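# Remove a staple stick and set it down

## Task

Pull a single stick of staples out of the staple box and place it on the table top with its legs pointing down, far enough away that it touches neither the box's tray nor its sleeve.

## Robot and tools

ROBOT. Two arms, left_arm and right_arm, each with a two-finger gripper. Scene frame: origin at table-top height, halfway between the nominal arm bases; +z is up, +x points out over the table, and left_arm is on the +y side (arm names do not match image sides). Calibrated bases: left_arm at (+0.044, +0.347, 0) m, right_arm at (-0.017, -0.313, 0) m, both turned only slightly about z. A gripper's fingers point along its own +z axis and open and close along its own y axis. end_effector_position is the spot between the finger pads, roughly 1 cm short of the tips. Joint ranges (rad): waist -2.618 to 3.054, shoulder 0 to 3.142, elbow 0 to 3.142 (straight at 2.901), wrist pitch and wrist yaw -1.571 to 1.571, wrist roll -2.094 to 2.094.

THE 14-NUMBER ROW. Every motion command is a single flat list of 14 numbers covering both arms: dx, dy, dz, rx, ry, rz, opening for left_arm, followed by the same seven for right_arm. Always give all 14, even when one arm should stay still. The first six numbers per arm are an offset, not a pose: they are measured from that arm's current Hand target and along the Hand target's own axes. Scale: 1.0 equals 0.6 m of travel or 180 degrees of turn; rx, ry, rz form one rotation vector. The seventh number is an absolute opening: +1 fully open (0.094 m), -1 closed. Sending six zeros re-requests the present Hand target; sending 0 as the opening is a real command (half open), so to keep a gripper unchanged resend its present opening.

execute_actions(actions, cameras). actions is a list of actions; each action is a table of up to 15 rows at 1/30 s per row, and a short table repeats its final row until 15 steps pass. Each row is offset from the Hand target at the start of that action, not from the previous row, and each new action starts from the updated target, so repeating an offset keeps moving further. An empty actions list returns state plus all camera images.

move(target, speed, blend, opening_speed, grip_force, blocking, cameras). target is either one 14-number row or a list of up to 15 such rows; every row in a list is an offset from the same starting Hand targets. Grippers travel on straight lines; speed is m/s (0.002 to 2.9, default 0.25; turning limited to twice that in rad/s), one value or one per target. blend (m) rounds corners in a list; 0 stops at each. opening_speed (per second on the -1 to +1 scale, at least 0.2) closes fingers gradually. grip_force is newtons per pad, 10 to 50, one value or one per arm, and persists. blocking=false returns early while the move continues. Paths do not avoid obstacles or the other arm; faster moves lag and stray more. Keep paths away from an arm's own base.

wait(seconds: 0 to 10), stop() brakes a running move, zoom_image(camera, region=[x0,y0,x1,y1] pixels, at most 504 by 504) enlarges part of the latest image. Cameras: cam_head_left, cam_head_right, cam_high, cam_low, cam_left_wrist, cam_right_wrist, all 896x504. finished_scene(scene) ends the current scene, given by its number, irreversibly.

RESULTS. Each result gives per-arm end_effector_position (m) and end_effector_quat_wxyz in the scene frame, Hand target (your last commanded pose after clipping; next offsets count from it), Joint positions, joint torques, grip_measured (same scale as opening; reads a little wide when empty, about 3 mm narrow under a firm squeeze) and grip_effort_nm (motor effort, negative = closing, not a pad force). The move line reports how it ended: done, off_target, moving, held or fault, plus limits such as paced or held. A gripper commonly rests a few cm short of its target because of friction and weight; that is not proof of contact, and sending the leftover distance as an offset closes the gap. Orientation commands are clipped to 40 degrees from the current measured orientation each step.

GRIPPING. Fingers track the commanded opening until they meet something, then force rises quickly to the limit. Close slowly on anything that could bend. To release, command an opening clearly above grip_measured.

AVOID. Dropping the stick or releasing it while it moves; anything leaving the table; fast impacts with the box or table; pressing an arm into something it cannot pass (it keeps pushing and heats motors; command the target back out past the gripper to relieve it); any contact between the two arms, grippers or wrist cameras, including one gripper closing on the other's fingers; strain on a wrist camera cable; long stretched-out holds that heat motors (MOTOR HOT appears near 75 °C, a fault folds the arm at 90 °C). Loose objects can occasionally be nudged by outside pushes.

Each tool is called after "Call:" as a command line: name --argument value for each argument, lists and objects as JSON in quotes; but a table of rows of numbers goes row by row, as --pt "numbers of a row", without its own name.

## Session

Call:
execute_actions --actions '[]'

Scene clock: 0.00 s.
left_arm: end_effector_position=(+0.4481, +0.3619, +0.1128) grip_measured=+1.000 grip_effort_nm=n/a end_effector_quat_wxyz=(+0.600, +0.012, +0.799, +0.021) | right_arm: end_effector_position=(+0.3779, -0.3457, +0.1248) grip_measured=+1.000 grip_effort_nm=n/a end_effector_quat_wxyz=(+0.619, +0.081, +0.779, -0.055)
Joint positions: left_arm=[-0.012 1.531 0.376 0.873 0.024 0.058 0.094] | right_arm=[-0.012 1.494 0.34 0.921 0.186 0.058 0.094]
Joint velocities: within noise
Joint torques (N m): no reading
Heat: left arm: 33 °C; right arm: 30 °C.
Hand target: left_arm +0.4488, +0.3619, +0.1149; +0.602, +0.012, +0.798, +0.021 | right_arm +0.3807, -0.3458, +0.1343; +0.630, +0.082, +0.770, -0.055
Tool commands: left_gripper/opening=+1.0 right_gripper/opening=+1.0
camera_calibration:
cam_left_wrist: T_world_to_cam=[[-0.00298239, -0.998075, -0.0619524, 0.369443], [-0.663699, 0.0483161, -0.746438, 0.402439], [0.747994, 0.0388916, -0.662565, -0.183476], [0, 0, 0, 1]] pos_world=[0.405439, 0.356423, 0.201719]
cam_right_wrist: T_world_to_cam=[[-0.209665, -0.977647, -0.0157429, -0.256371], [-0.611885, 0.143748, -0.777775, 0.416153], [0.762652, -0.153439, -0.628346, -0.172318], [0, 0, 0, 1]] pos_world=[0.332304, -0.336902, 0.211362]

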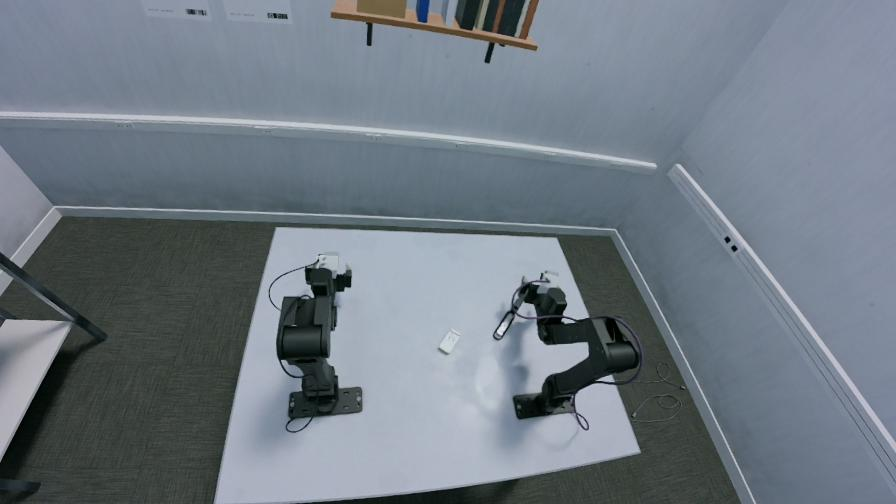

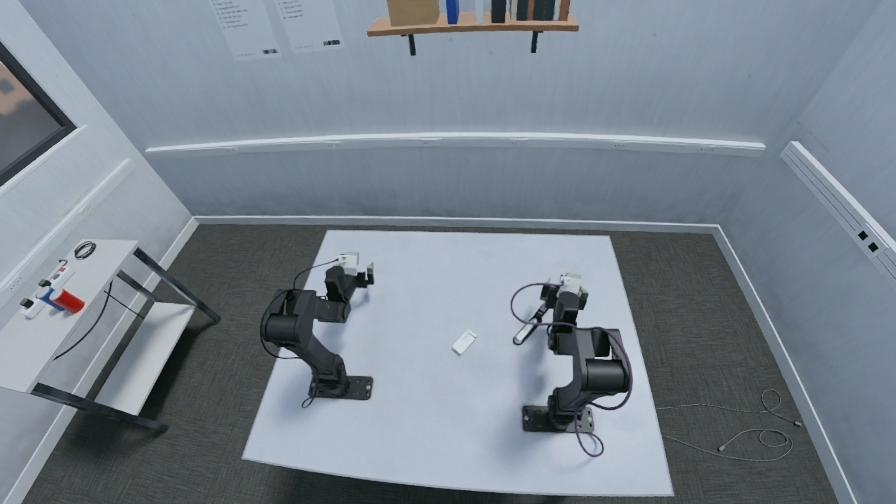

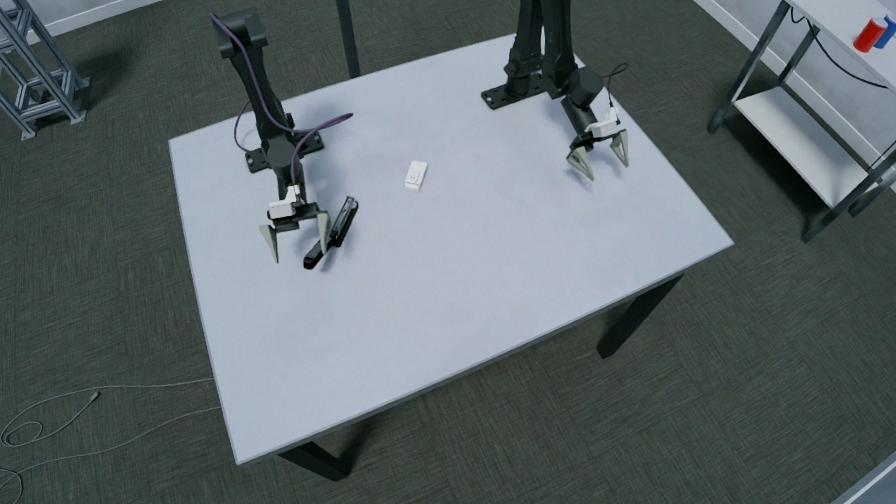

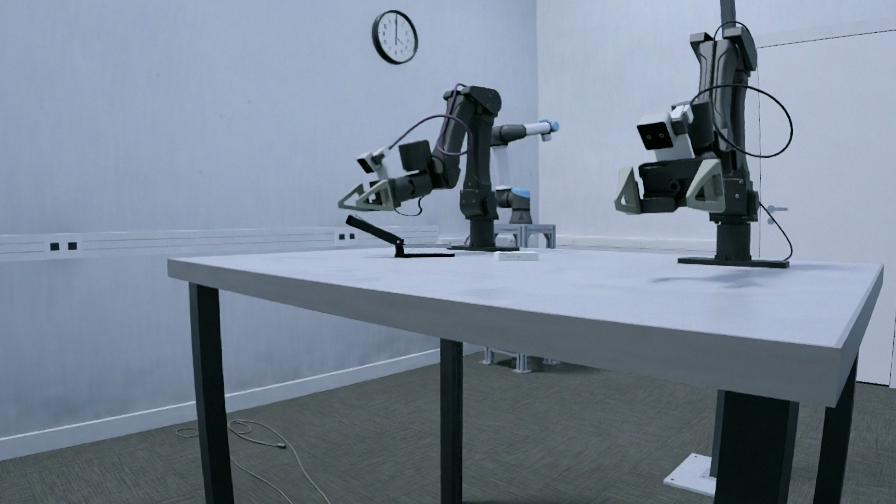

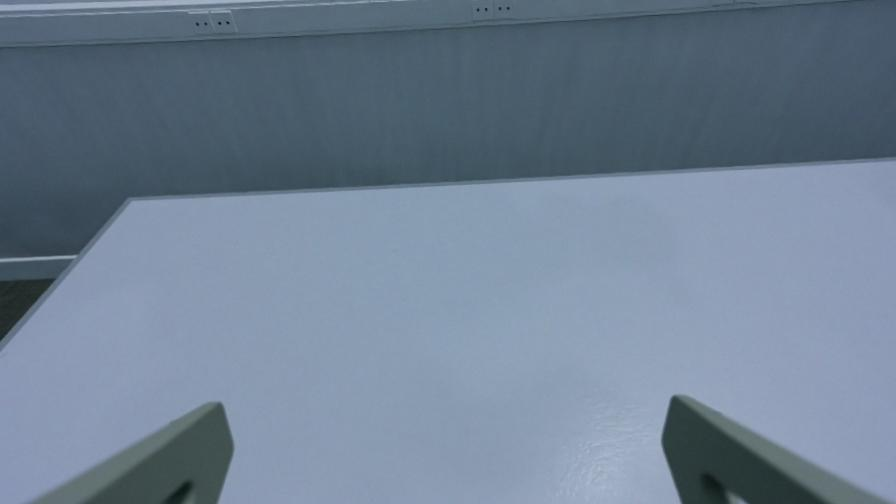

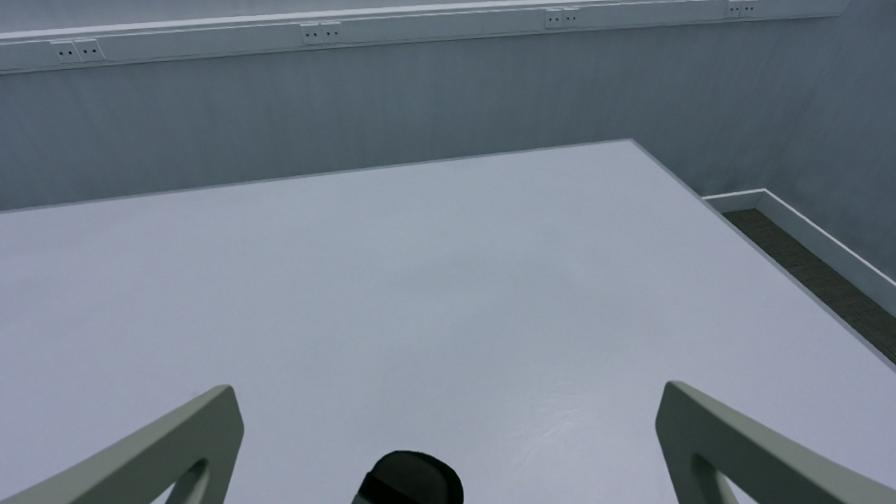

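Call:
zoom_image --camera "cam_high" --region '[370, 140, 470, 210]'

Call:
zoom_image --camera "cam_head_right" --region '[420, 310, 520, 380]'

Call:
zoom_image --camera "cam_head_left" --region '[400, 310, 500, 380]'

Scaled by 5.040 from the camera's 896x504 image, which has a finer 1280x720 frame.

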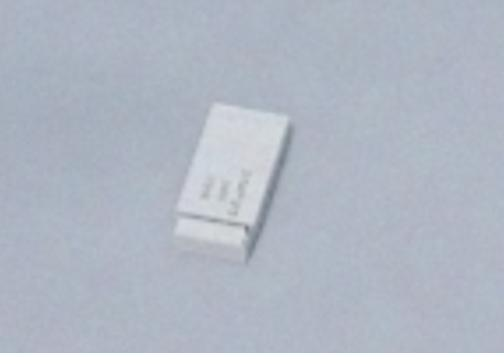

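Scaled by 5.040 from the camera's 896x504 image, which has a finer 1280x720 frame.

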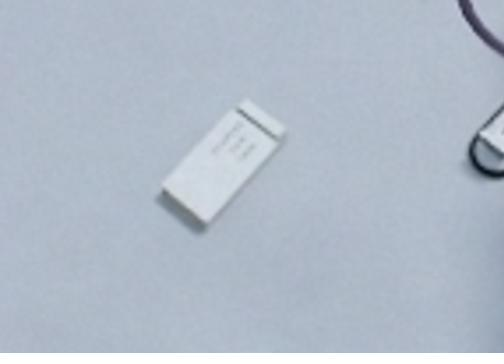

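Scaled by 5.040 from the camera's 896x504 image, which has a finer 1280x720 frame.

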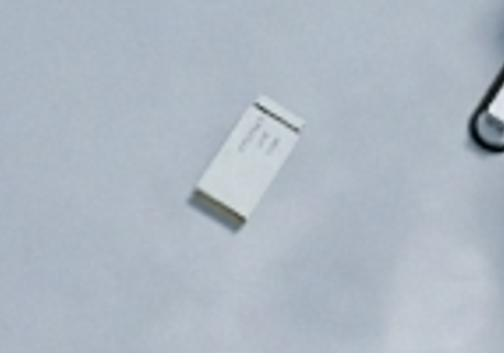

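Call:
move --pt "0 0 0 0 0 0 1.0 -0.106 0.0283 -0.0615 0.04 0.17 0.046 0.2" --pt "0 0 0 0 0 0 1.0 0.0715 0.4202 -0.2767 0.1025 0.4268 0.1156 0.2" --speed 0.3 --blend 0.03 --cameras '["cam_right_wrist"]'

Scene clock: 48.00 s.
left_arm: end_effector_position=(+0.4481, +0.3619, +0.1128) grip_measured=+1.000 grip_effort_nm=-0.01 end_effector_quat_wxyz=(+0.600, +0.012, +0.799, +0.021) | right_arm: end_effector_position=(+0.2601, -0.0667, +0.1247) grip_measured=+0.203 grip_effort_nm=-0.17 end_effector_quat_wxyz=(+0.001, +0.311, +0.950, -0.003)
Joint positions: left_arm=[-0.012 1.531 0.376 0.873 0.024 0.058 0.094] | right_arm=[0.715 1.96 1.769 -1.385 0.005 1.359 0.057]
Joint torques (N m): left_arm=[-0.34 -5.75 5.6 2.29 0.03 -0.01] | right_arm=[-0.21 -8.64 8.53 0.3 -0.04 0.06]
Heat: left arm: 40 °C; right arm: 32 °C.
Hand target: left_arm +0.4488, +0.3619, +0.1149; +0.602, +0.012, +0.798, +0.021 | right_arm +0.2618, -0.0650, +0.1302; +0.000, +0.317, +0.949, +0.000
Off the commanded pose: left_arm 0.002 m, 0 deg | right_arm 0.006 m, 1 deg.
move: done
camera_calibration:
cam_right_wrist: T_world_to_cam=[[-0.595524, -0.80306, 0.021101, 0.0990783], [-0.719003, 0.544538, 0.431872, 0.207676], [-0.358309, 0.242018, -0.901688, 0.312342], [0, 0, 0, 1]] pos_world=[0.320238, -0.109114, 0.189855]
Images, in order (width x height): cam_right_wrist 896x504.

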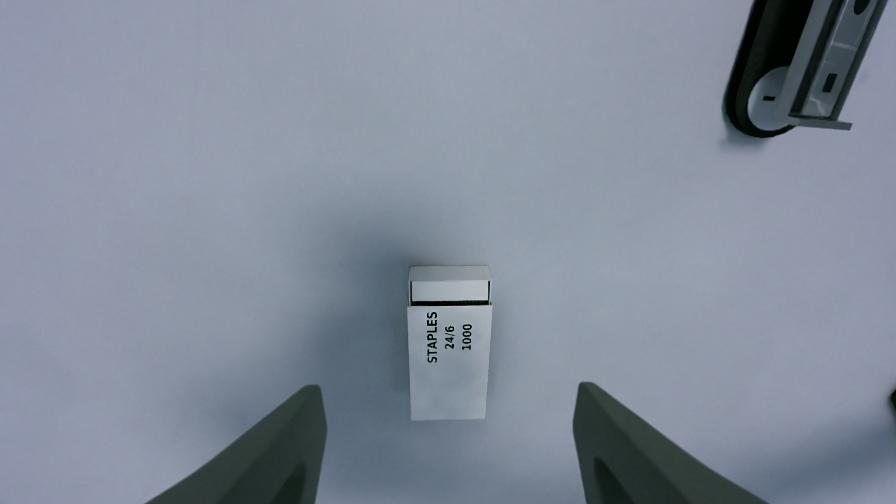

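Call:
execute_actions --actions '[]' --cameras '["cam_right_wrist"]'

Scene clock: 69.63 s.
left_arm: end_effector_position=(+0.4481, +0.3619, +0.1128) grip_measured=+1.000 grip_effort_nm=-0.01 end_effector_quat_wxyz=(+0.600, +0.012, +0.799, +0.021) | right_arm: end_effector_position=(+0.2599, -0.0667, +0.1247) grip_measured=+0.203 grip_effort_nm=-0.17 end_effector_quat_wxyz=(+0.000, +0.311, +0.950, -0.004)
Joint positions: left_arm=[-0.012 1.531 0.376 0.873 0.024 0.058 0.094] | right_arm=[0.715 1.96 1.769 -1.386 0.004 1.359 0.057]
Joint velocities: within noise
Joint torques (N m): left_arm=[-0.17 -5.96 5.75 2.26 0.03 0] | right_arm=[-0.16 -8.64 8.53 0.29 -0.03 0.07]
Heat: left arm: 40 °C; right arm: 34 °C.
Hand target: left_arm +0.4488, +0.3619, +0.1149; +0.602, +0.012, +0.798, +0.021 | right_arm +0.2617, -0.0651, +0.1302; +0.000, +0.317, +0.949, +0.000
Tool commands: left_gripper/opening=+1.0 right_gripper/opening=+0.2
Off the commanded pose: left_arm 0.002 m, 0 deg | right_arm 0.006 m, 1 deg.
camera_calibration:
cam_right_wrist: T_world_to_cam=[[-0.595802, -0.802836, 0.0217634, 0.0990067], [-0.718473, 0.544913, 0.432281, 0.207399], [-0.35891, 0.241918, -0.901476, 0.312446], [0, 0, 0, 1]] pos_world=[0.320139, -0.109115, 0.189854]
Images, in order (width x height): cam_right_wrist 896x504.

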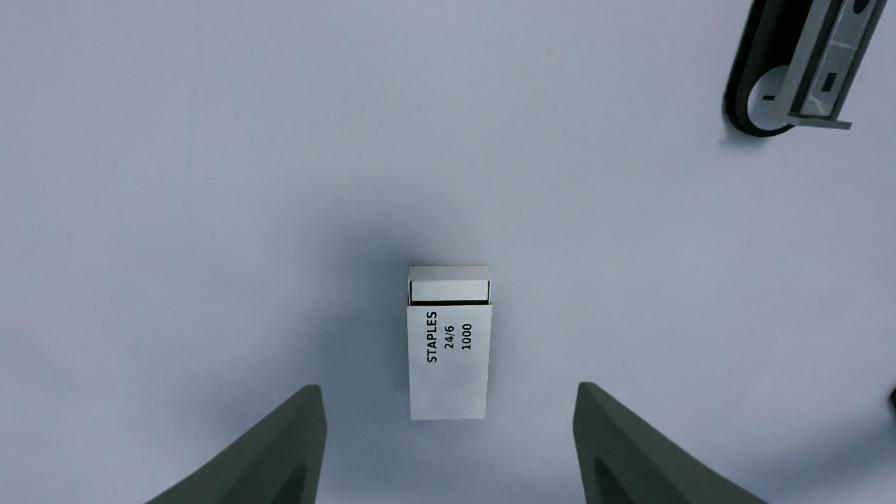

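Call:
move --target '[0,0,0,0,0,0,1.0, 0.0440,-0.0070,0.122,0,0,0,0.2]' --speed 0.15 --grip_force '[15,15]' --cameras '["cam_right_wrist"]'

Scene clock: 105.50 s.
left_arm: end_effector_position=(+0.4481, +0.3619, +0.1128) grip_measured=+1.000 grip_effort_nm=-0.01 end_effector_quat_wxyz=(+0.600, +0.012, +0.799, +0.021) | right_arm: end_effector_position=(+0.2370, -0.0550, +0.0561) grip_measured=+0.203 grip_effort_nm=-0.17 end_effector_quat_wxyz=(-0.003, +0.313, +0.950, -0.007)
Joint positions: left_arm=[-0.012 1.531 0.376 0.873 0.024 0.058 0.094] | right_arm=[0.78 1.96 1.494 -1.121 0.001 1.428 0.057]
Joint torques (N m): left_arm=[0.05 -5.78 5.63 2.3 0.01 0] | right_arm=[0.21 -9.39 5.55 0.6 -0.03 0.08]
Heat: left arm: 41 °C; right arm: 35 °C.
Hand target: left_arm +0.4488, +0.3619, +0.1149; +0.602, +0.012, +0.798, +0.021 | right_arm +0.2381, -0.0525, +0.0571; +0.000, +0.317, +0.949, +0.000
Off the commanded pose: left_arm 0.002 m, 0 deg | right_arm 0.003 m, 1 deg.
grip_force (N): 15, 15
move: done
camera_calibration:
cam_right_wrist: T_world_to_cam=[[-0.598635, -0.800426, 0.0309125, 0.0964931], [-0.712499, 0.549716, 0.436071, 0.212802], [-0.366035, 0.239022, -0.899381, 0.240857], [0, 0, 0, 1]] pos_world=[0.297547, -0.097315, 0.120842]
Images, in order (width x height): cam_right_wrist 896x504.

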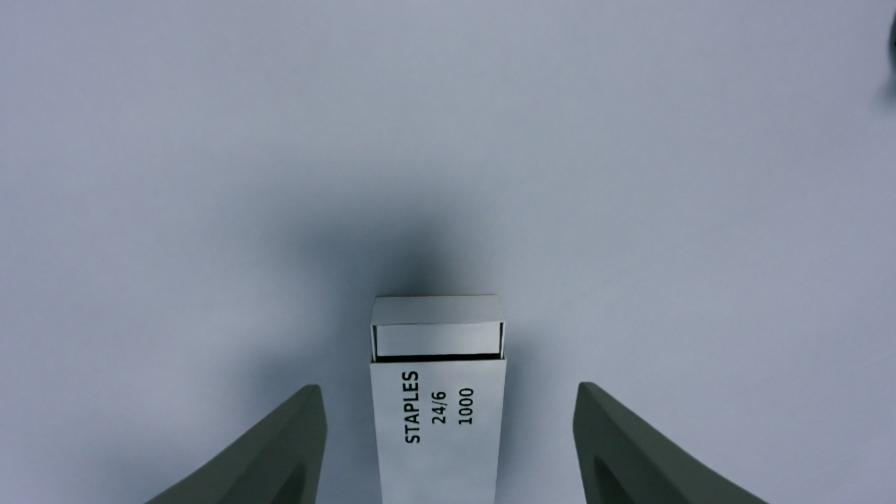

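Call:
move --target '[0,0,0,0,0,0,1.0, 0,0.0035,0.0635,0,0,0,0.1]' --speed 0.08 --cameras '["cam_right_wrist"]'

Scene clock: 121.33 s.
left_arm: end_effector_position=(+0.4481, +0.3619, +0.1128) grip_measured=+1.000 grip_effort_nm=-0.01 end_effector_quat_wxyz=(+0.600, +0.012, +0.799, +0.021) | right_arm: end_effector_position=(+0.2386, -0.0533, +0.0211) grip_measured=+0.103 grip_effort_nm=-0.17 end_effector_quat_wxyz=(-0.001, +0.314, +0.950, -0.004)
Joint positions: left_arm=[-0.012 1.531 0.376 0.873 0.024 0.058 0.094] | right_arm=[0.78 1.999 1.405 -0.985 0.001 1.429 0.052]
Joint torques (N m): left_arm=[0.01 -5.89 5.63 2.23 0.02 -0.02] | right_arm=[0.35 -8.66 5.6 0.65 -0.03 0.08]
Heat: left arm: 42 °C; right arm: 36 °C.
Hand target: left_arm +0.4488, +0.3619, +0.1149; +0.602, +0.012, +0.798, +0.021 | right_arm +0.2394, -0.0508, +0.0190; +0.000, +0.317, +0.949, +0.000
Off the commanded pose: left_arm 0.002 m, 0 deg | right_arm 0.003 m, 1 deg.
grip_force (N): 15, 15
move: done
camera_calibration:
cam_right_wrist: T_world_to_cam=[[-0.599694, -0.799911, 0.0225671, 0.100324], [-0.714453, 0.547902, 0.435155, 0.228701], [-0.36045, 0.244836, -0.900073, 0.208576], [0, 0, 0, 1]] pos_world=[0.298741, -0.096123, 0.0859489]
Images, in order (width x height): cam_right_wrist 896x504.

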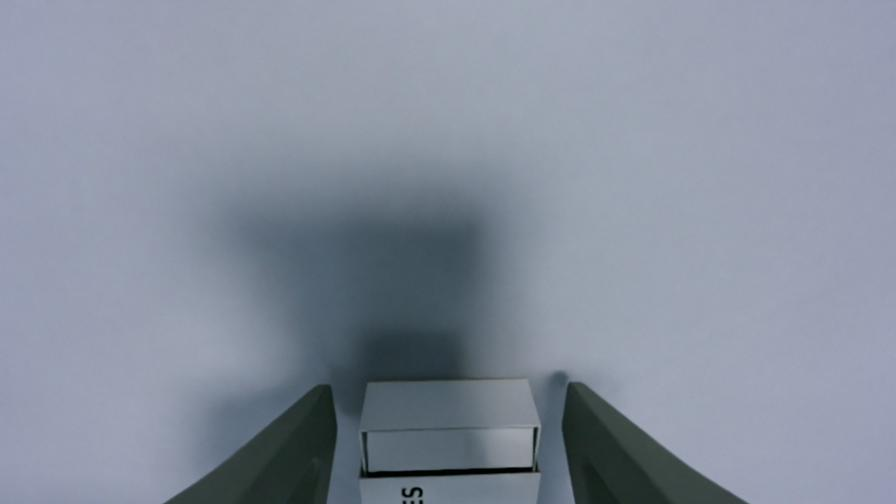

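Call:
move --target '[0,0,0,0,0,0,1.0, 0,0,0,0,0,0,-0.35]' --speed 0.05 --opening_speed 0.4 --grip_force '[15,15]'

Call:
move --target '[0,0,0,0,0,0,1.0, -0.0867,0,0,0,0,0,-0.35]' --speed 0.06 --cameras '["cam_right_wrist", "cam_head_right"]'

Scene clock: 132.00 s.
left_arm: end_effector_position=(+0.4481, +0.3619, +0.1128) grip_measured=+1.000 grip_effort_nm=0.00 end_effector_quat_wxyz=(+0.600, +0.012, +0.799, +0.021) | right_arm: end_effector_position=(+0.2387, -0.0532, +0.0211) grip_measured=-0.208 grip_effort_nm=-0.38 end_effector_quat_wxyz=(-0.001, +0.314, +0.950, -0.003)
Joint positions: left_arm=[-0.012 1.531 0.376 0.873 0.024 0.058 0.094] | right_arm=[0.78 1.999 1.405 -0.985 0.001 1.429 0.037]
Joint torques (N m): left_arm=[0.08 -6 5.7 2.29 0.06 0.03] | right_arm=[0.35 -8.7 5.56 0.64 -0.01 0.07]
Heat: left arm: 42 °C; right arm: 36 °C.
Hand target: left_arm +0.4488, +0.3619, +0.1149; +0.602, +0.012, +0.798, +0.021 | right_arm +0.2394, -0.0508, +0.0190; +0.000, +0.317, +0.949, +0.000
Off the commanded pose: left_arm 0.002 m, 0 deg | right_arm 0.003 m, 1 deg.
grip_force (N): 15, 15
move: done

Scene clock: 133.40 s.
left_arm: end_effector_position=(+0.4481, +0.3619, +0.1128) grip_measured=+1.000 grip_effort_nm=-0.01 end_effector_quat_wxyz=(+0.600, +0.012, +0.799, +0.021) | right_arm: end_effector_position=(+0.2743, -0.0804, +0.0207) grip_measured=-0.209 grip_effort_nm=-0.40 end_effector_quat_wxyz=(-0.007, +0.317, +0.948, +0.005)
Joint positions: left_arm=[-0.012 1.531 0.376 0.873 0.024 0.058 0.094] | right_arm=[0.652 2.021 1.436 -0.985 -0.017 1.309 0.037]
Joint torques (N m): left_arm=[-0.14 -5.89 5.49 2.28 0.06 -0.01] | right_arm=[-0.58 -7.75 7.5 0.47 0.13 -0.09]
Heat: left arm: 42 °C; right arm: 36 °C.
Hand target: left_arm +0.4488, +0.3619, +0.1149; +0.602, +0.012, +0.798, +0.021 | right_arm +0.2809, -0.0821, +0.0188; +0.000, +0.317, +0.949, +0.000
Off the commanded pose: left_arm 0.002 m, 0 deg | right_arm 0.007 m, 1 deg.
grip_force (N): 15, 15
move: done
camera_calibration:
cam_right_wrist: T_world_to_cam=[[-0.605757, -0.795596, 0.00922261, 0.102399], [-0.708324, 0.544517, 0.449198, 0.267006], [-0.362402, 0.265572, -0.893385, 0.229821], [0, 0, 0, 1]] pos_world=[0.334443, -0.124955, 0.0844358]
Images, in order (width x height): cam_head_right 896x504, cam_right_wrist 896x504.

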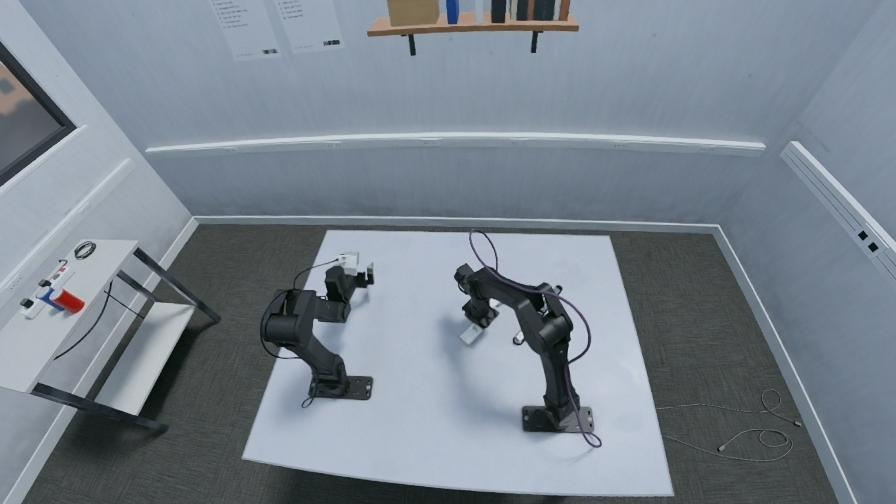

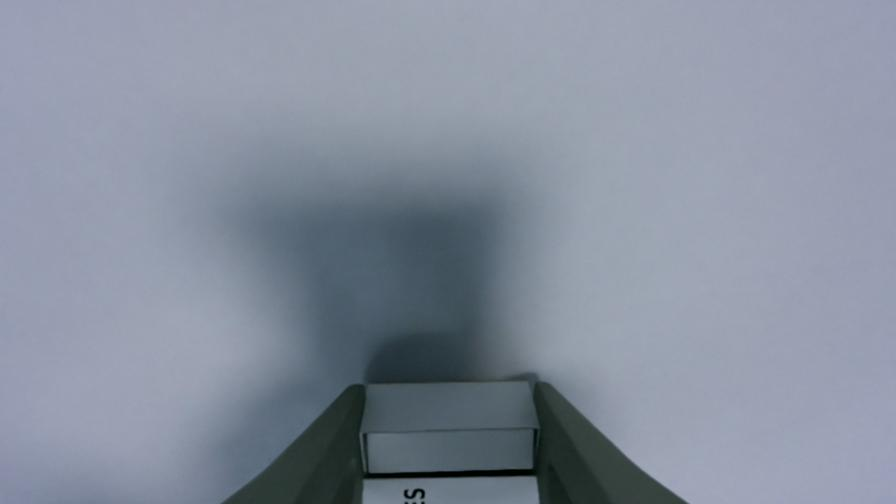

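Call:
wait --seconds 0.1 --cameras '["cam_right_wrist", "cam_head_right"]'

Call:
zoom_image --camera "cam_head_right" --region '[420, 250, 540, 360]'

Scene clock: 137.00 s.
left_arm: end_effector_position=(+0.4481, +0.3619, +0.1128) grip_measured=+1.000 grip_effort_nm=-0.01 end_effector_quat_wxyz=(+0.600, +0.012, +0.799, +0.021) | right_arm: end_effector_position=(+0.2743, -0.0804, +0.0207) grip_measured=-0.209 grip_effort_nm=-0.41 end_effector_quat_wxyz=(-0.007, +0.317, +0.948, +0.005)
Joint positions: left_arm=[-0.012 1.531 0.376 0.873 0.024 0.058 0.094] | right_arm=[0.652 2.021 1.436 -0.985 -0.017 1.308 0.037]
Joint velocities: left_arm=[-0.012 -0.007 -0.002 -0.007 0.051 -0.154 0] | right_arm=[within noise]
Joint torques (N m): left_arm=[-0.1 -5.91 5.61 2.27 -0.01 0.01] | right_arm=[-0.61 -7.69 7.5 0.47 0.12 -0.08]
Heat: left arm: 42 °C; right arm: 36 °C.
Hand target: left_arm +0.4488, +0.3619, +0.1149; +0.602, +0.012, +0.798, +0.021 | right_arm +0.2809, -0.0821, +0.0188; +0.000, +0.317, +0.949, +0.000
Tool commands: left_gripper/opening=+1.0 right_gripper/opening=-0.35
Off the commanded pose: left_arm 0.002 m, 0 deg | right_arm 0.007 m, 1 deg.
grip_force (N): 15, 15
wait: 0.10 s; at rest from the start
camera_calibration:
cam_right_wrist: T_world_to_cam=[[-0.605451, -0.795829, 0.00918545, 0.102271], [-0.708537, 0.544226, 0.449213, 0.267039], [-0.362496, 0.265468, -0.893378, 0.229839], [0, 0, 0, 1]] pos_world=[0.334443, -0.124954, 0.0844358]
Images, in order (width x height): cam_head_right 896x504, cam_right_wrist 896x504.

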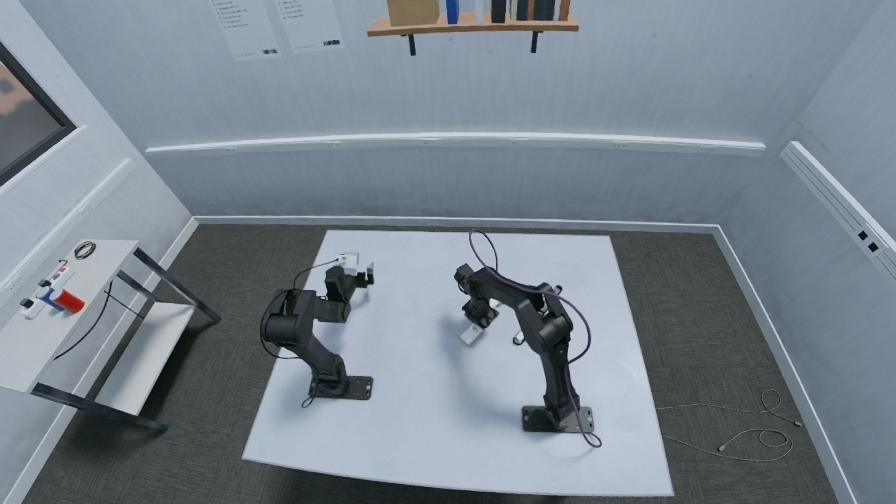

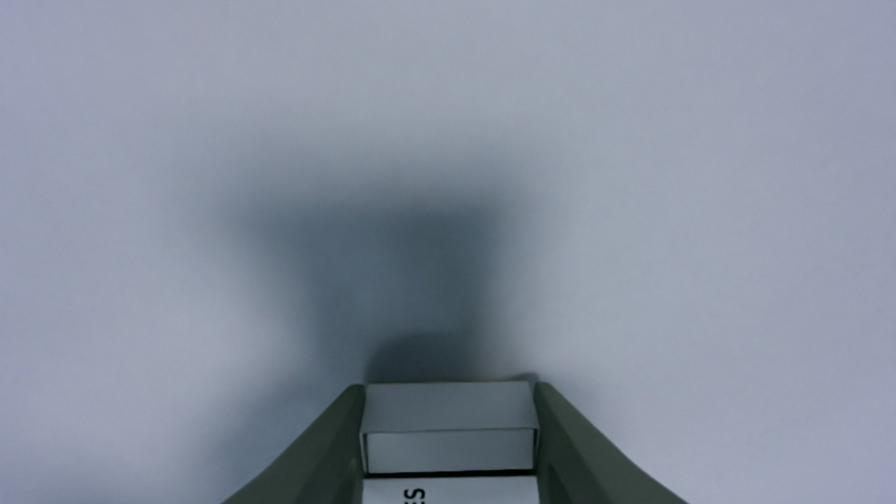

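Scaled by 4.200 from the camera's 896x504 image, which has a finer 1280x720 frame.

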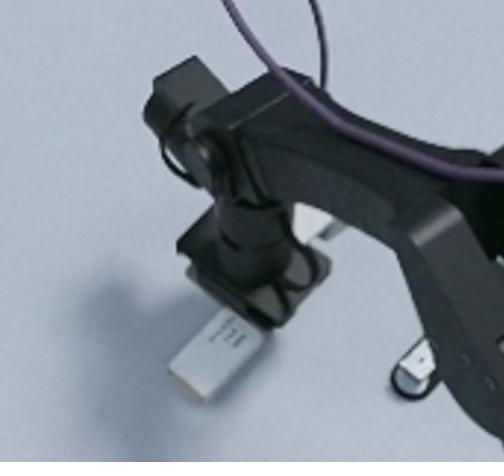

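Call:
move --target '[0,0,0,0,0,0,1.0, 0,0,0,0,0,0,-0.05]' --speed 0.05 --cameras '["cam_right_wrist"]'

Scene clock: 182.60 s.
left_arm: end_effector_position=(+0.4481, +0.3619, +0.1128) grip_measured=+1.000 grip_effort_nm=-0.01 end_effector_quat_wxyz=(+0.600, +0.012, +0.799, +0.021) | right_arm: end_effector_position=(+0.2735, -0.0812, +0.0168) grip_measured=-0.053 grip_effort_nm=0.13 end_effector_quat_wxyz=(-0.009, +0.316, +0.949, +0.001)
Joint positions: left_arm=[-0.012 1.531 0.376 0.873 0.024 0.058 0.094] | right_arm=[0.652 2.032 1.436 -0.985 -0.016 1.306 0.044]
Joint torques (N m): left_arm=[-0.17 -5.81 5.38 2.33 0 0] | right_arm=[-0.55 -8.69 7.51 0.43 0.14 -0.06]
Heat: left arm: 42 °C; right arm: 34 °C.
Hand target: left_arm +0.4488, +0.3619, +0.1149; +0.602, +0.012, +0.798, +0.021 | right_arm +0.2809, -0.0821, +0.0188; +0.000, +0.317, +0.949, +0.000
Off the commanded pose: left_arm 0.002 m, 0 deg | right_arm 0.008 m, 1 deg.
grip_force (N): 15, 15
move: done
camera_calibration:
cam_right_wrist: T_world_to_cam=[[-0.603553, -0.797075, 0.0198846, 0.100393], [-0.705959, 0.545819, 0.451336, 0.26802], [-0.370602, 0.258367, -0.892133, 0.227869], [0, 0, 0, 1]] pos_world=[0.334252, -0.125144, 0.0803261]
Images, in order (width x height): cam_right_wrist 896x504.

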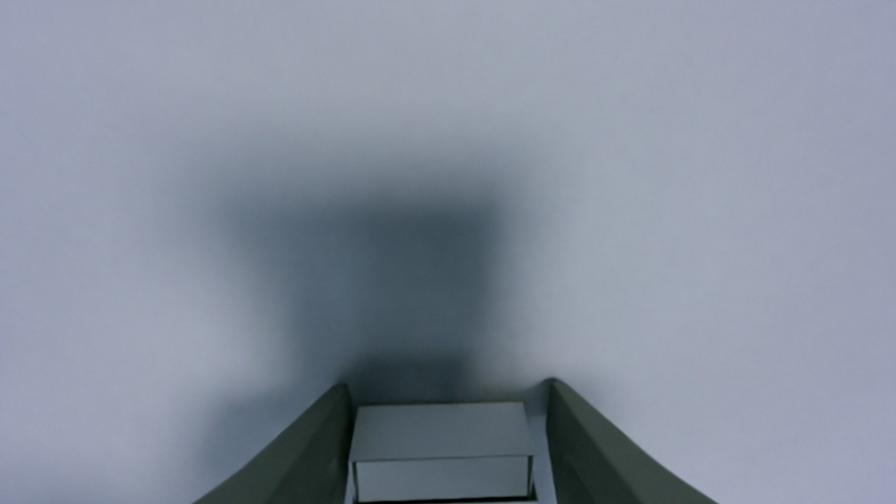

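Call:
move --target '[0,0,0,0,0,0,1.0, 0,0.003,-0.010,0,0,0,-0.05]' --speed 0.05

Scene clock: 192.40 s.
left_arm: end_effector_position=(+0.4481, +0.3619, +0.1128) grip_measured=+1.000 grip_effort_nm=0.00 end_effector_quat_wxyz=(+0.600, +0.012, +0.799, +0.021) | right_arm: end_effector_position=(+0.2758, -0.0795, +0.0208) grip_measured=-0.053 grip_effort_nm=0.13 end_effector_quat_wxyz=(-0.008, +0.316, +0.949, +0.003)
Joint positions: left_arm=[-0.012 1.531 0.376 0.873 0.024 0.058 0.094] | right_arm=[0.652 2.032 1.453 -0.996 -0.016 1.306 0.044]
Joint torques (N m): left_arm=[-0.03 -5.83 5.61 2.28 0.05 -0.01] | right_arm=[-0.43 -8.85 8.14 0.28 0.14 -0.03]
Heat: left arm: 43 °C; right arm: 34 °C.
Hand target: left_arm +0.4488, +0.3619, +0.1149; +0.602, +0.012, +0.798, +0.021 | right_arm +0.2820, -0.0807, +0.0248; +0.000, +0.317, +0.949, +0.000
Off the commanded pose: left_arm 0.002 m, 0 deg | right_arm 0.007 m, 1 deg.
grip_force (N): 15, 15
move: done

Call:
move --target '[0,0,0,0,0,0,1.0, 0,0,0,0,0,0,-0.35]' --speed 0.05 --opening_speed 0.5

Call:
move --target '[0,0,0,0,0,0,1.0, -0.0417,0,0,0,0,0,-0.35]' --speed 0.05 --cameras '["cam_right_wrist", "cam_head_right"]'

Scene clock: 198.53 s.
left_arm: end_effector_position=(+0.4481, +0.3619, +0.1128) grip_measured=+1.000 grip_effort_nm=-0.01 end_effector_quat_wxyz=(+0.600, +0.012, +0.799, +0.021) | right_arm: end_effector_position=(+0.2756, -0.0797, +0.0208) grip_measured=-0.211 grip_effort_nm=-0.38 end_effector_quat_wxyz=(-0.008, +0.316, +0.949, +0.002)
Joint positions: left_arm=[-0.012 1.531 0.376 0.873 0.024 0.058 0.094] | right_arm=[0.652 2.032 1.453 -0.997 -0.016 1.306 0.037]
Joint torques (N m): left_arm=[0.01 -5.87 5.5 2.3 0 -0.02] | right_arm=[-0.42 -8.87 8.1 0.31 0.12 -0.04]
Heat: left arm: 43 °C; right arm: 34 °C.
Hand target: left_arm +0.4488, +0.3619, +0.1149; +0.602, +0.012, +0.798, +0.021 | right_arm +0.2819, -0.0807, +0.0248; +0.000, +0.317, +0.949, +0.000
Off the commanded pose: left_arm 0.002 m, 0 deg | right_arm 0.008 m, 1 deg.
grip_force (N): 15, 15
move: done

Scene clock: 199.57 s.
left_arm: end_effector_position=(+0.4481, +0.3619, +0.1128) grip_measured=+1.000 grip_effort_nm=-0.01 end_effector_quat_wxyz=(+0.600, +0.012, +0.799, +0.021) | right_arm: end_effector_position=(+0.2970, -0.0958, +0.0215) grip_measured=-0.212 grip_effort_nm=-0.40 end_effector_quat_wxyz=(-0.007, +0.319, +0.948, +0.004)
Joint positions: left_arm=[-0.012 1.531 0.376 0.873 0.024 0.058 0.094] | right_arm=[0.584 2.056 1.492 -1.01 -0.016 1.245 0.037]
Joint torques (N m): left_arm=[0.05 -5.83 5.56 2.26 0.01 0] | right_arm=[0.01 -8.84 8.21 0.31 0.15 -0.06]
Heat: left arm: 43 °C; right arm: 34 °C.
Hand target: left_arm +0.4488, +0.3619, +0.1149; +0.602, +0.012, +0.798, +0.021 | right_arm +0.3021, -0.0957, +0.0248; +0.000, +0.317, +0.948, +0.000
Off the commanded pose: left_arm 0.002 m, 0 deg | right_arm 0.006 m, 1 deg.
grip_force (N): 15, 15
move: done
camera_calibration:
cam_right_wrist: T_world_to_cam=[[-0.609404, -0.792767, 0.0121536, 0.105196], [-0.705111, 0.548905, 0.448911, 0.290591], [-0.362552, 0.264998, -0.893494, 0.242825], [0, 0, 0, 1]] pos_world=[0.357043, -0.140459, 0.0852345]
Images, in order (width x height): cam_head_right 896x504, cam_right_wrist 896x504.

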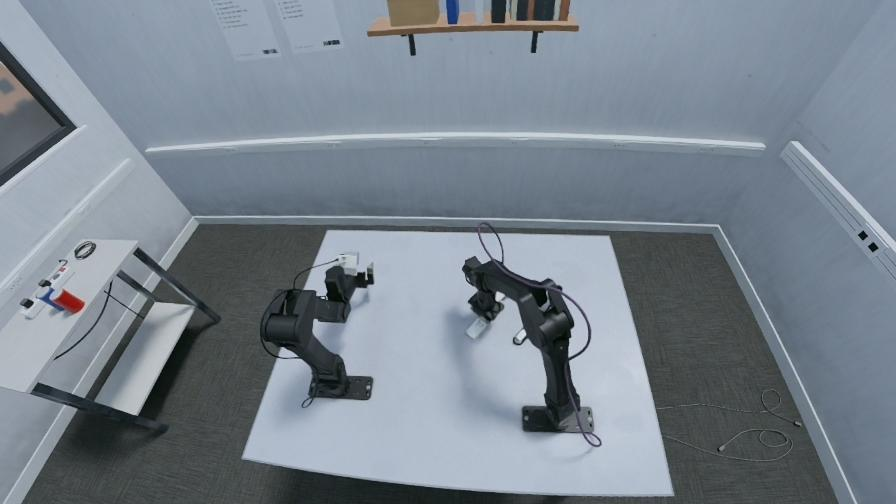

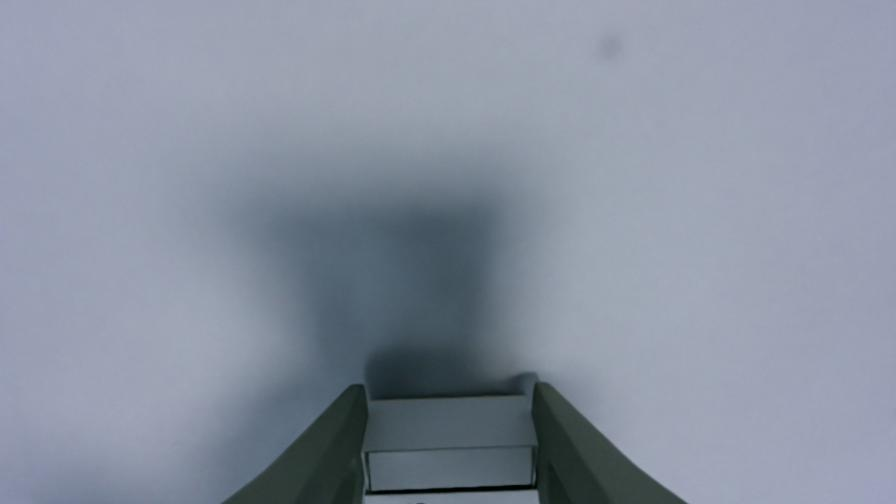

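Call:
move --target '[0.1588,-0.6352,-0.3952,0.1960,0.0970,0.0770,0.3, 0,0,0,0,0,0,-0.35]' --speed 0.3 --cameras '["cam_left_wrist", "cam_head_left"]'

Scene clock: 260.37 s.
left_arm: end_effector_position=(+0.1937, -0.0213, +0.0771) grip_measured=+0.302 grip_effort_nm=-0.10 end_effector_quat_wxyz=(+0.440, +0.283, +0.835, -0.171) | right_arm: end_effector_position=(+0.2969, -0.0959, +0.0215) grip_measured=-0.212 grip_effort_nm=-0.41 end_effector_quat_wxyz=(-0.007, +0.319, +0.948, +0.004)
Joint positions: left_arm=[-1.506 1.593 0.675 0.179 -0.606 -0.522 0.061] | right_arm=[0.584 2.056 1.492 -1.01 -0.016 1.245 0.037]
Joint torques (N m): left_arm=[0.12 -4.92 8.08 1.38 -0.49 -0.06] | right_arm=[0.16 -8.88 8.24 0.31 0.13 -0.06]
Heat: left arm: 42 °C; right arm: 36 °C.
Hand target: left_arm +0.1968, -0.0189, +0.0700; +0.437, +0.284, +0.841, -0.148 | right_arm +0.3021, -0.0957, +0.0248; +0.000, +0.317, +0.948, +0.000
Off the commanded pose: left_arm 0.008 m, 3 deg | right_arm 0.006 m, 1 deg.
grip_force (N): 15, 15
move: off_target (left_arm)
camera_calibration:
cam_left_wrist: T_world_to_cam=[[-0.63191, -0.774579, 0.0267898, 0.103767], [-0.673065, 0.531299, -0.514495, 0.219691], [0.384283, -0.343146, -0.857075, 0.0753922], [0, 0, 0, 1]] pos_world=[0.184466, -0.0104755, 0.174867]
Images, in order (width x height): cam_head_left 896x504, cam_left_wrist 896x504.

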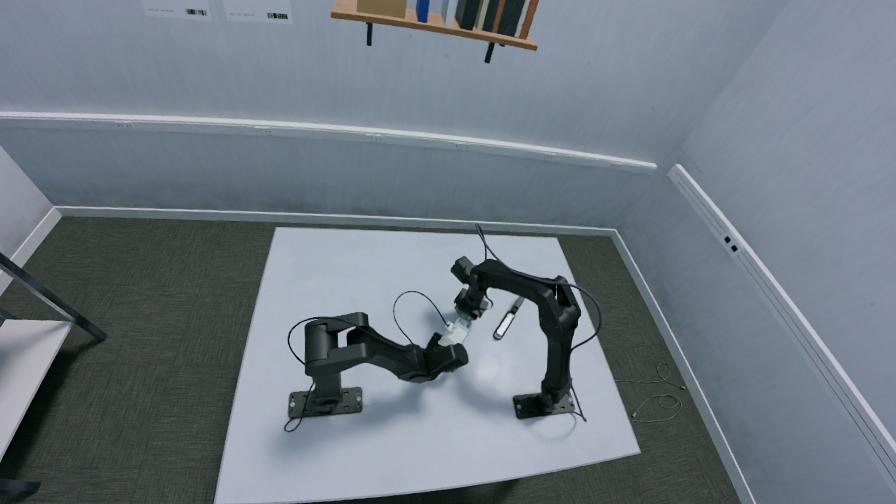

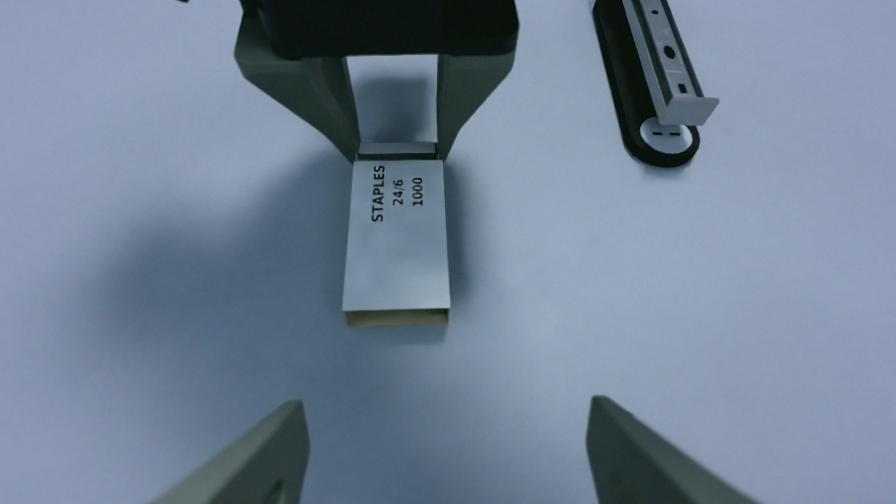

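Call:
move --target '[-0.0362,0.0227,0.1038,0,0,0,0.2, 0,0,0,0,0,0,-0.35]' --speed 0.15 --cameras '["cam_left_wrist"]'

Scene clock: 285.43 s.
left_arm: end_effector_position=(+0.2518, -0.0369, +0.0515) grip_measured=+0.202 grip_effort_nm=-0.10 end_effector_quat_wxyz=(+0.431, +0.287, +0.844, -0.140) | right_arm: end_effector_position=(+0.2969, -0.0959, +0.0215) grip_measured=-0.212 grip_effort_nm=-0.40 end_effector_quat_wxyz=(-0.007, +0.319, +0.948, +0.004)
Joint positions: left_arm=[-1.334 1.776 0.787 0.252 -0.5 -0.397 0.056] | right_arm=[0.584 2.056 1.492 -1.01 -0.016 1.245 0.037]
Joint torques (N m): left_arm=[0.02 -6 7.58 2.28 -0.17 0.08] | right_arm=[0.03 -8.84 8.23 0.32 0.12 -0.06]
Heat: left arm: 39 °C; right arm: 36 °C.
Hand target: left_arm +0.2556, -0.0465, +0.0519; +0.437, +0.284, +0.841, -0.147 | right_arm +0.3021, -0.0957, +0.0248; +0.000, +0.317, +0.948, +0.000
Off the commanded pose: left_arm 0.010 m, 1 deg | right_arm 0.006 m, 1 deg.
grip_force (N): 15, 15
move: done
camera_calibration:
cam_left_wrist: T_world_to_cam=[[-0.614126, -0.788956, -0.0199321, 0.126427], [-0.68808, 0.547631, -0.476073, 0.256425], [0.386516, -0.278654, -0.87918, 0.0287445], [0, 0, 0, 1]] pos_world=[0.242973, -0.0326713, 0.149869]
Images, in order (width x height): cam_left_wrist 896x504.

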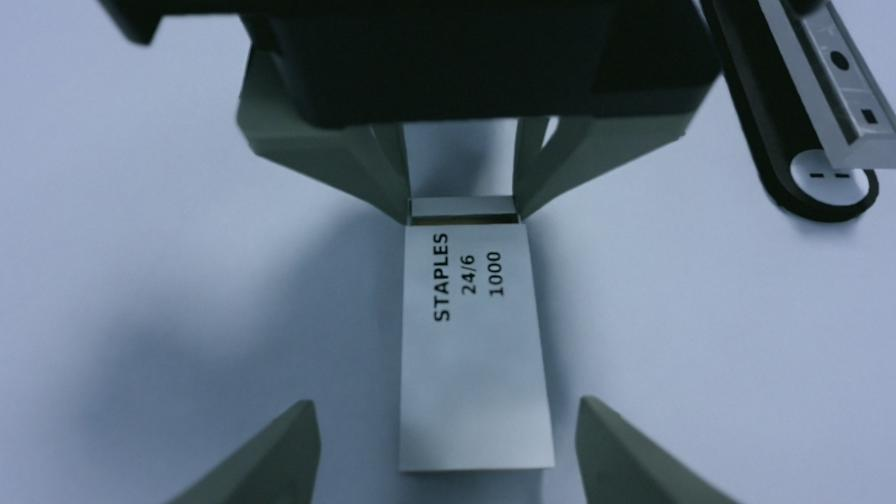

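Call:
move --pt "-0.0077 -0.0124 0.0110 0 0 0 0.2 0 0 0 0 0 0 -0.35" --pt "0.0190 -0.0124 0.0297 0 0 0 0.2 0 0 0 0 0 0 -0.35" --speed 0.08 --cameras '["cam_left_wrist"]'

Scene clock: 300.33 s.
left_arm: end_effector_position=(+0.2573, -0.0551, +0.0397) grip_measured=+0.202 grip_effort_nm=-0.09 end_effector_quat_wxyz=(+0.436, +0.283, +0.842, -0.147) | right_arm: end_effector_position=(+0.2969, -0.0959, +0.0215) grip_measured=-0.212 grip_effort_nm=-0.40 end_effector_quat_wxyz=(-0.007, +0.319, +0.948, +0.004)
Joint positions: left_arm=[-1.334 1.873 0.834 0.321 -0.5 -0.397 0.056] | right_arm=[0.584 2.056 1.492 -1.01 -0.016 1.245 0.037]
Joint torques (N m): left_arm=[-0.17 -6.97 5.09 2.29 -0.22 0.03] | right_arm=[0.09 -8.83 8.23 0.32 0.12 -0.07]
Heat: left arm: 39 °C; right arm: 36 °C.
Hand target: left_arm +0.2575, -0.0573, +0.0325; +0.437, +0.284, +0.841, -0.147 | right_arm +0.3021, -0.0957, +0.0248; +0.000, +0.317, +0.948, +0.000
Off the commanded pose: left_arm 0.008 m, 0 deg | right_arm 0.006 m, 1 deg.
grip_force (N): 15, 15
move: done
camera_calibration:
cam_left_wrist: T_world_to_cam=[[-0.614437, -0.788919, -0.00861061, 0.11487], [-0.685068, 0.538904, -0.490167, 0.263761], [0.391342, -0.295278, -0.871586, 0.00870898], [0, 0, 0, 1]] pos_world=[0.247866, -0.0489472, 0.137866]
Images, in order (width x height): cam_left_wrist 896x504.

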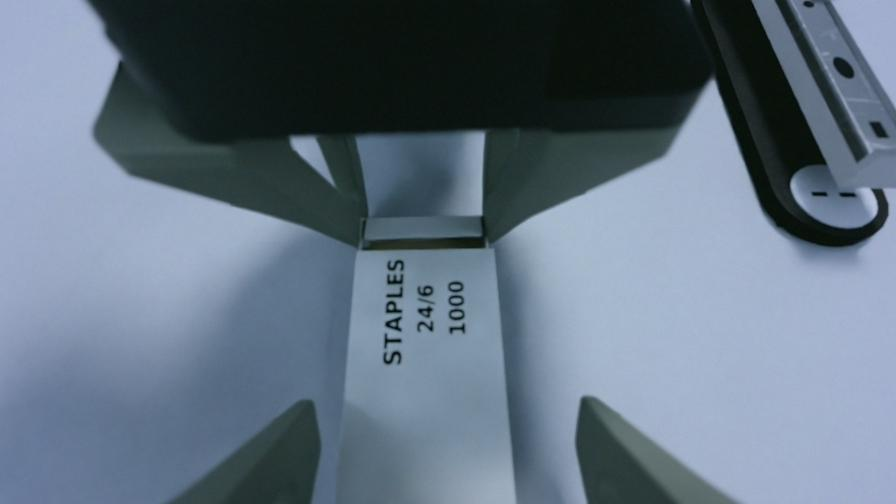

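Call:
move --target '[0.0082,0.0083,0.0057,0,0,0,0.2, 0,0,0,0,0,0,-0.35]' --speed 0.06 --cameras '["cam_left_wrist"]'

Scene clock: 309.73 s.
left_arm: end_effector_position=(+0.2588, -0.0558, +0.0387) grip_measured=+0.202 grip_effort_nm=-0.10 end_effector_quat_wxyz=(+0.439, +0.281, +0.839, -0.153) | right_arm: end_effector_position=(+0.2969, -0.0959, +0.0215) grip_measured=-0.212 grip_effort_nm=-0.40 end_effector_quat_wxyz=(-0.007, +0.319, +0.948, +0.004)
Joint positions: left_arm=[-1.329 1.88 0.824 0.355 -0.494 -0.392 0.056] | right_arm=[0.584 2.056 1.492 -1.01 -0.016 1.245 0.037]
Joint torques (N m): left_arm=[0.49 -6.83 4.31 2.33 -0.17 0.08] | right_arm=[0.08 -8.84 8.24 0.32 0.13 -0.06]
Heat: left arm: 39 °C; right arm: 36 °C.
Hand target: left_arm +0.2604, -0.0534, +0.0265; +0.437, +0.284, +0.841, -0.148 | right_arm +0.3021, -0.0957, +0.0248; +0.000, +0.317, +0.948, +0.000
Off the commanded pose: left_arm 0.013 m, 1 deg | right_arm 0.006 m, 1 deg.
grip_force (N): 15, 15
move: off_target (left_arm)
camera_calibration:
cam_left_wrist: T_world_to_cam=[[-0.616589, -0.787285, -0.0000512808, 0.115606], [-0.681705, 0.533933, -0.500193, 0.263895], [0.393822, -0.308379, -0.865914, 0.00538133], [0, 0, 0, 1]] pos_world=[0.249061, -0.0482279, 0.136664]
Images, in order (width x height): cam_left_wrist 896x504.

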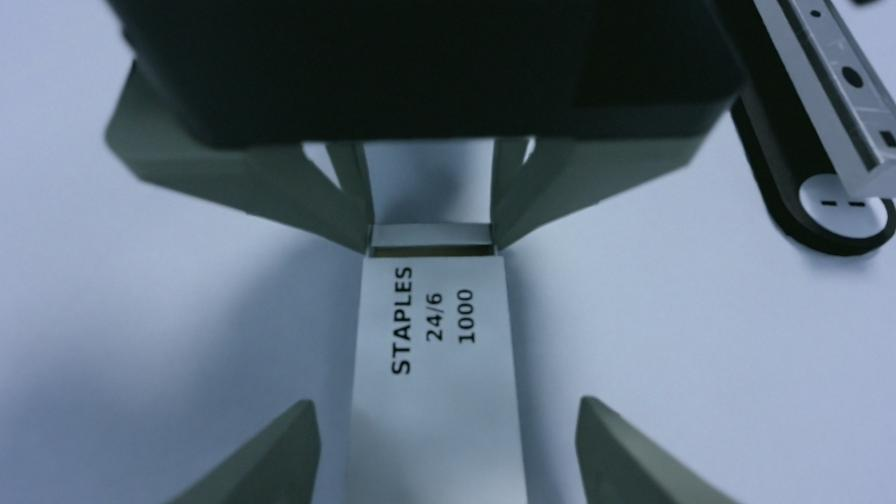

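Call:
move --target '[0.0082,0.0053,0.0058,0,0,0,0.2, 0,0,0,0,0,0,-0.35]' --speed 0.06 --cameras '["cam_left_wrist"]'

Scene clock: 321.47 s.
left_arm: end_effector_position=(+0.2607, -0.0532, +0.0321) grip_measured=+0.202 grip_effort_nm=-0.10 end_effector_quat_wxyz=(+0.439, +0.282, +0.840, -0.152) | right_arm: end_effector_position=(+0.2969, -0.0959, +0.0215) grip_measured=-0.212 grip_effort_nm=-0.40 end_effector_quat_wxyz=(-0.007, +0.319, +0.948, +0.004)
Joint positions: left_arm=[-1.321 1.895 0.809 0.388 -0.488 -0.386 0.056] | right_arm=[0.584 2.056 1.492 -1.01 -0.016 1.245 0.037]
Joint torques (N m): left_arm=[0.51 -6.82 4.26 2.34 -0.16 0.06] | right_arm=[0.06 -8.85 8.25 0.31 0.11 -0.07]
Heat: left arm: 41 °C; right arm: 36 °C.
Hand target: left_arm +0.2623, -0.0509, +0.0205; +0.437, +0.284, +0.841, -0.148 | right_arm +0.3021, -0.0957, +0.0248; +0.000, +0.317, +0.948, +0.000
Off the commanded pose: left_arm 0.012 m, 1 deg | right_arm 0.006 m, 1 deg.
grip_force (N): 15, 15
move: off_target (left_arm)
camera_calibration:
cam_left_wrist: T_world_to_cam=[[-0.616528, -0.787332, -0.000707116, 0.118734], [-0.681953, 0.534459, -0.499293, 0.260578], [0.393488, -0.307346, -0.866433, -0.00014354], [0, 0, 0, 1]] pos_world=[0.250962, -0.0458294, 0.130065]
Images, in order (width x height): cam_left_wrist 896x504.

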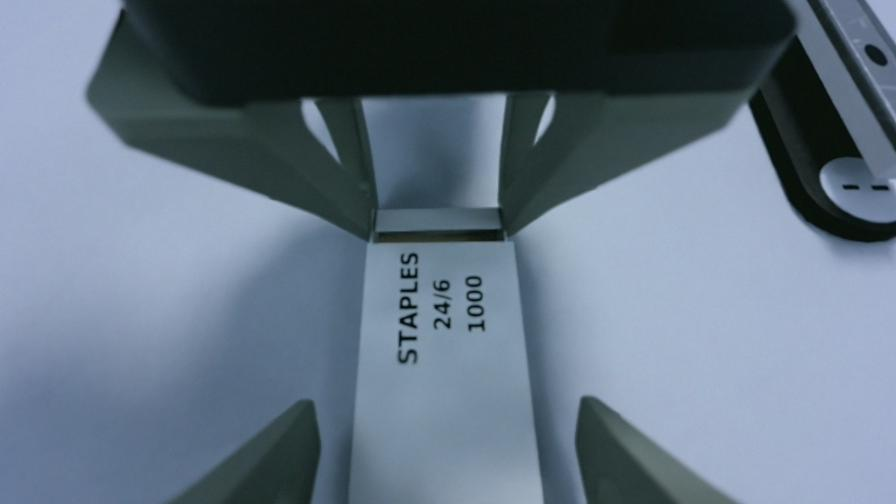

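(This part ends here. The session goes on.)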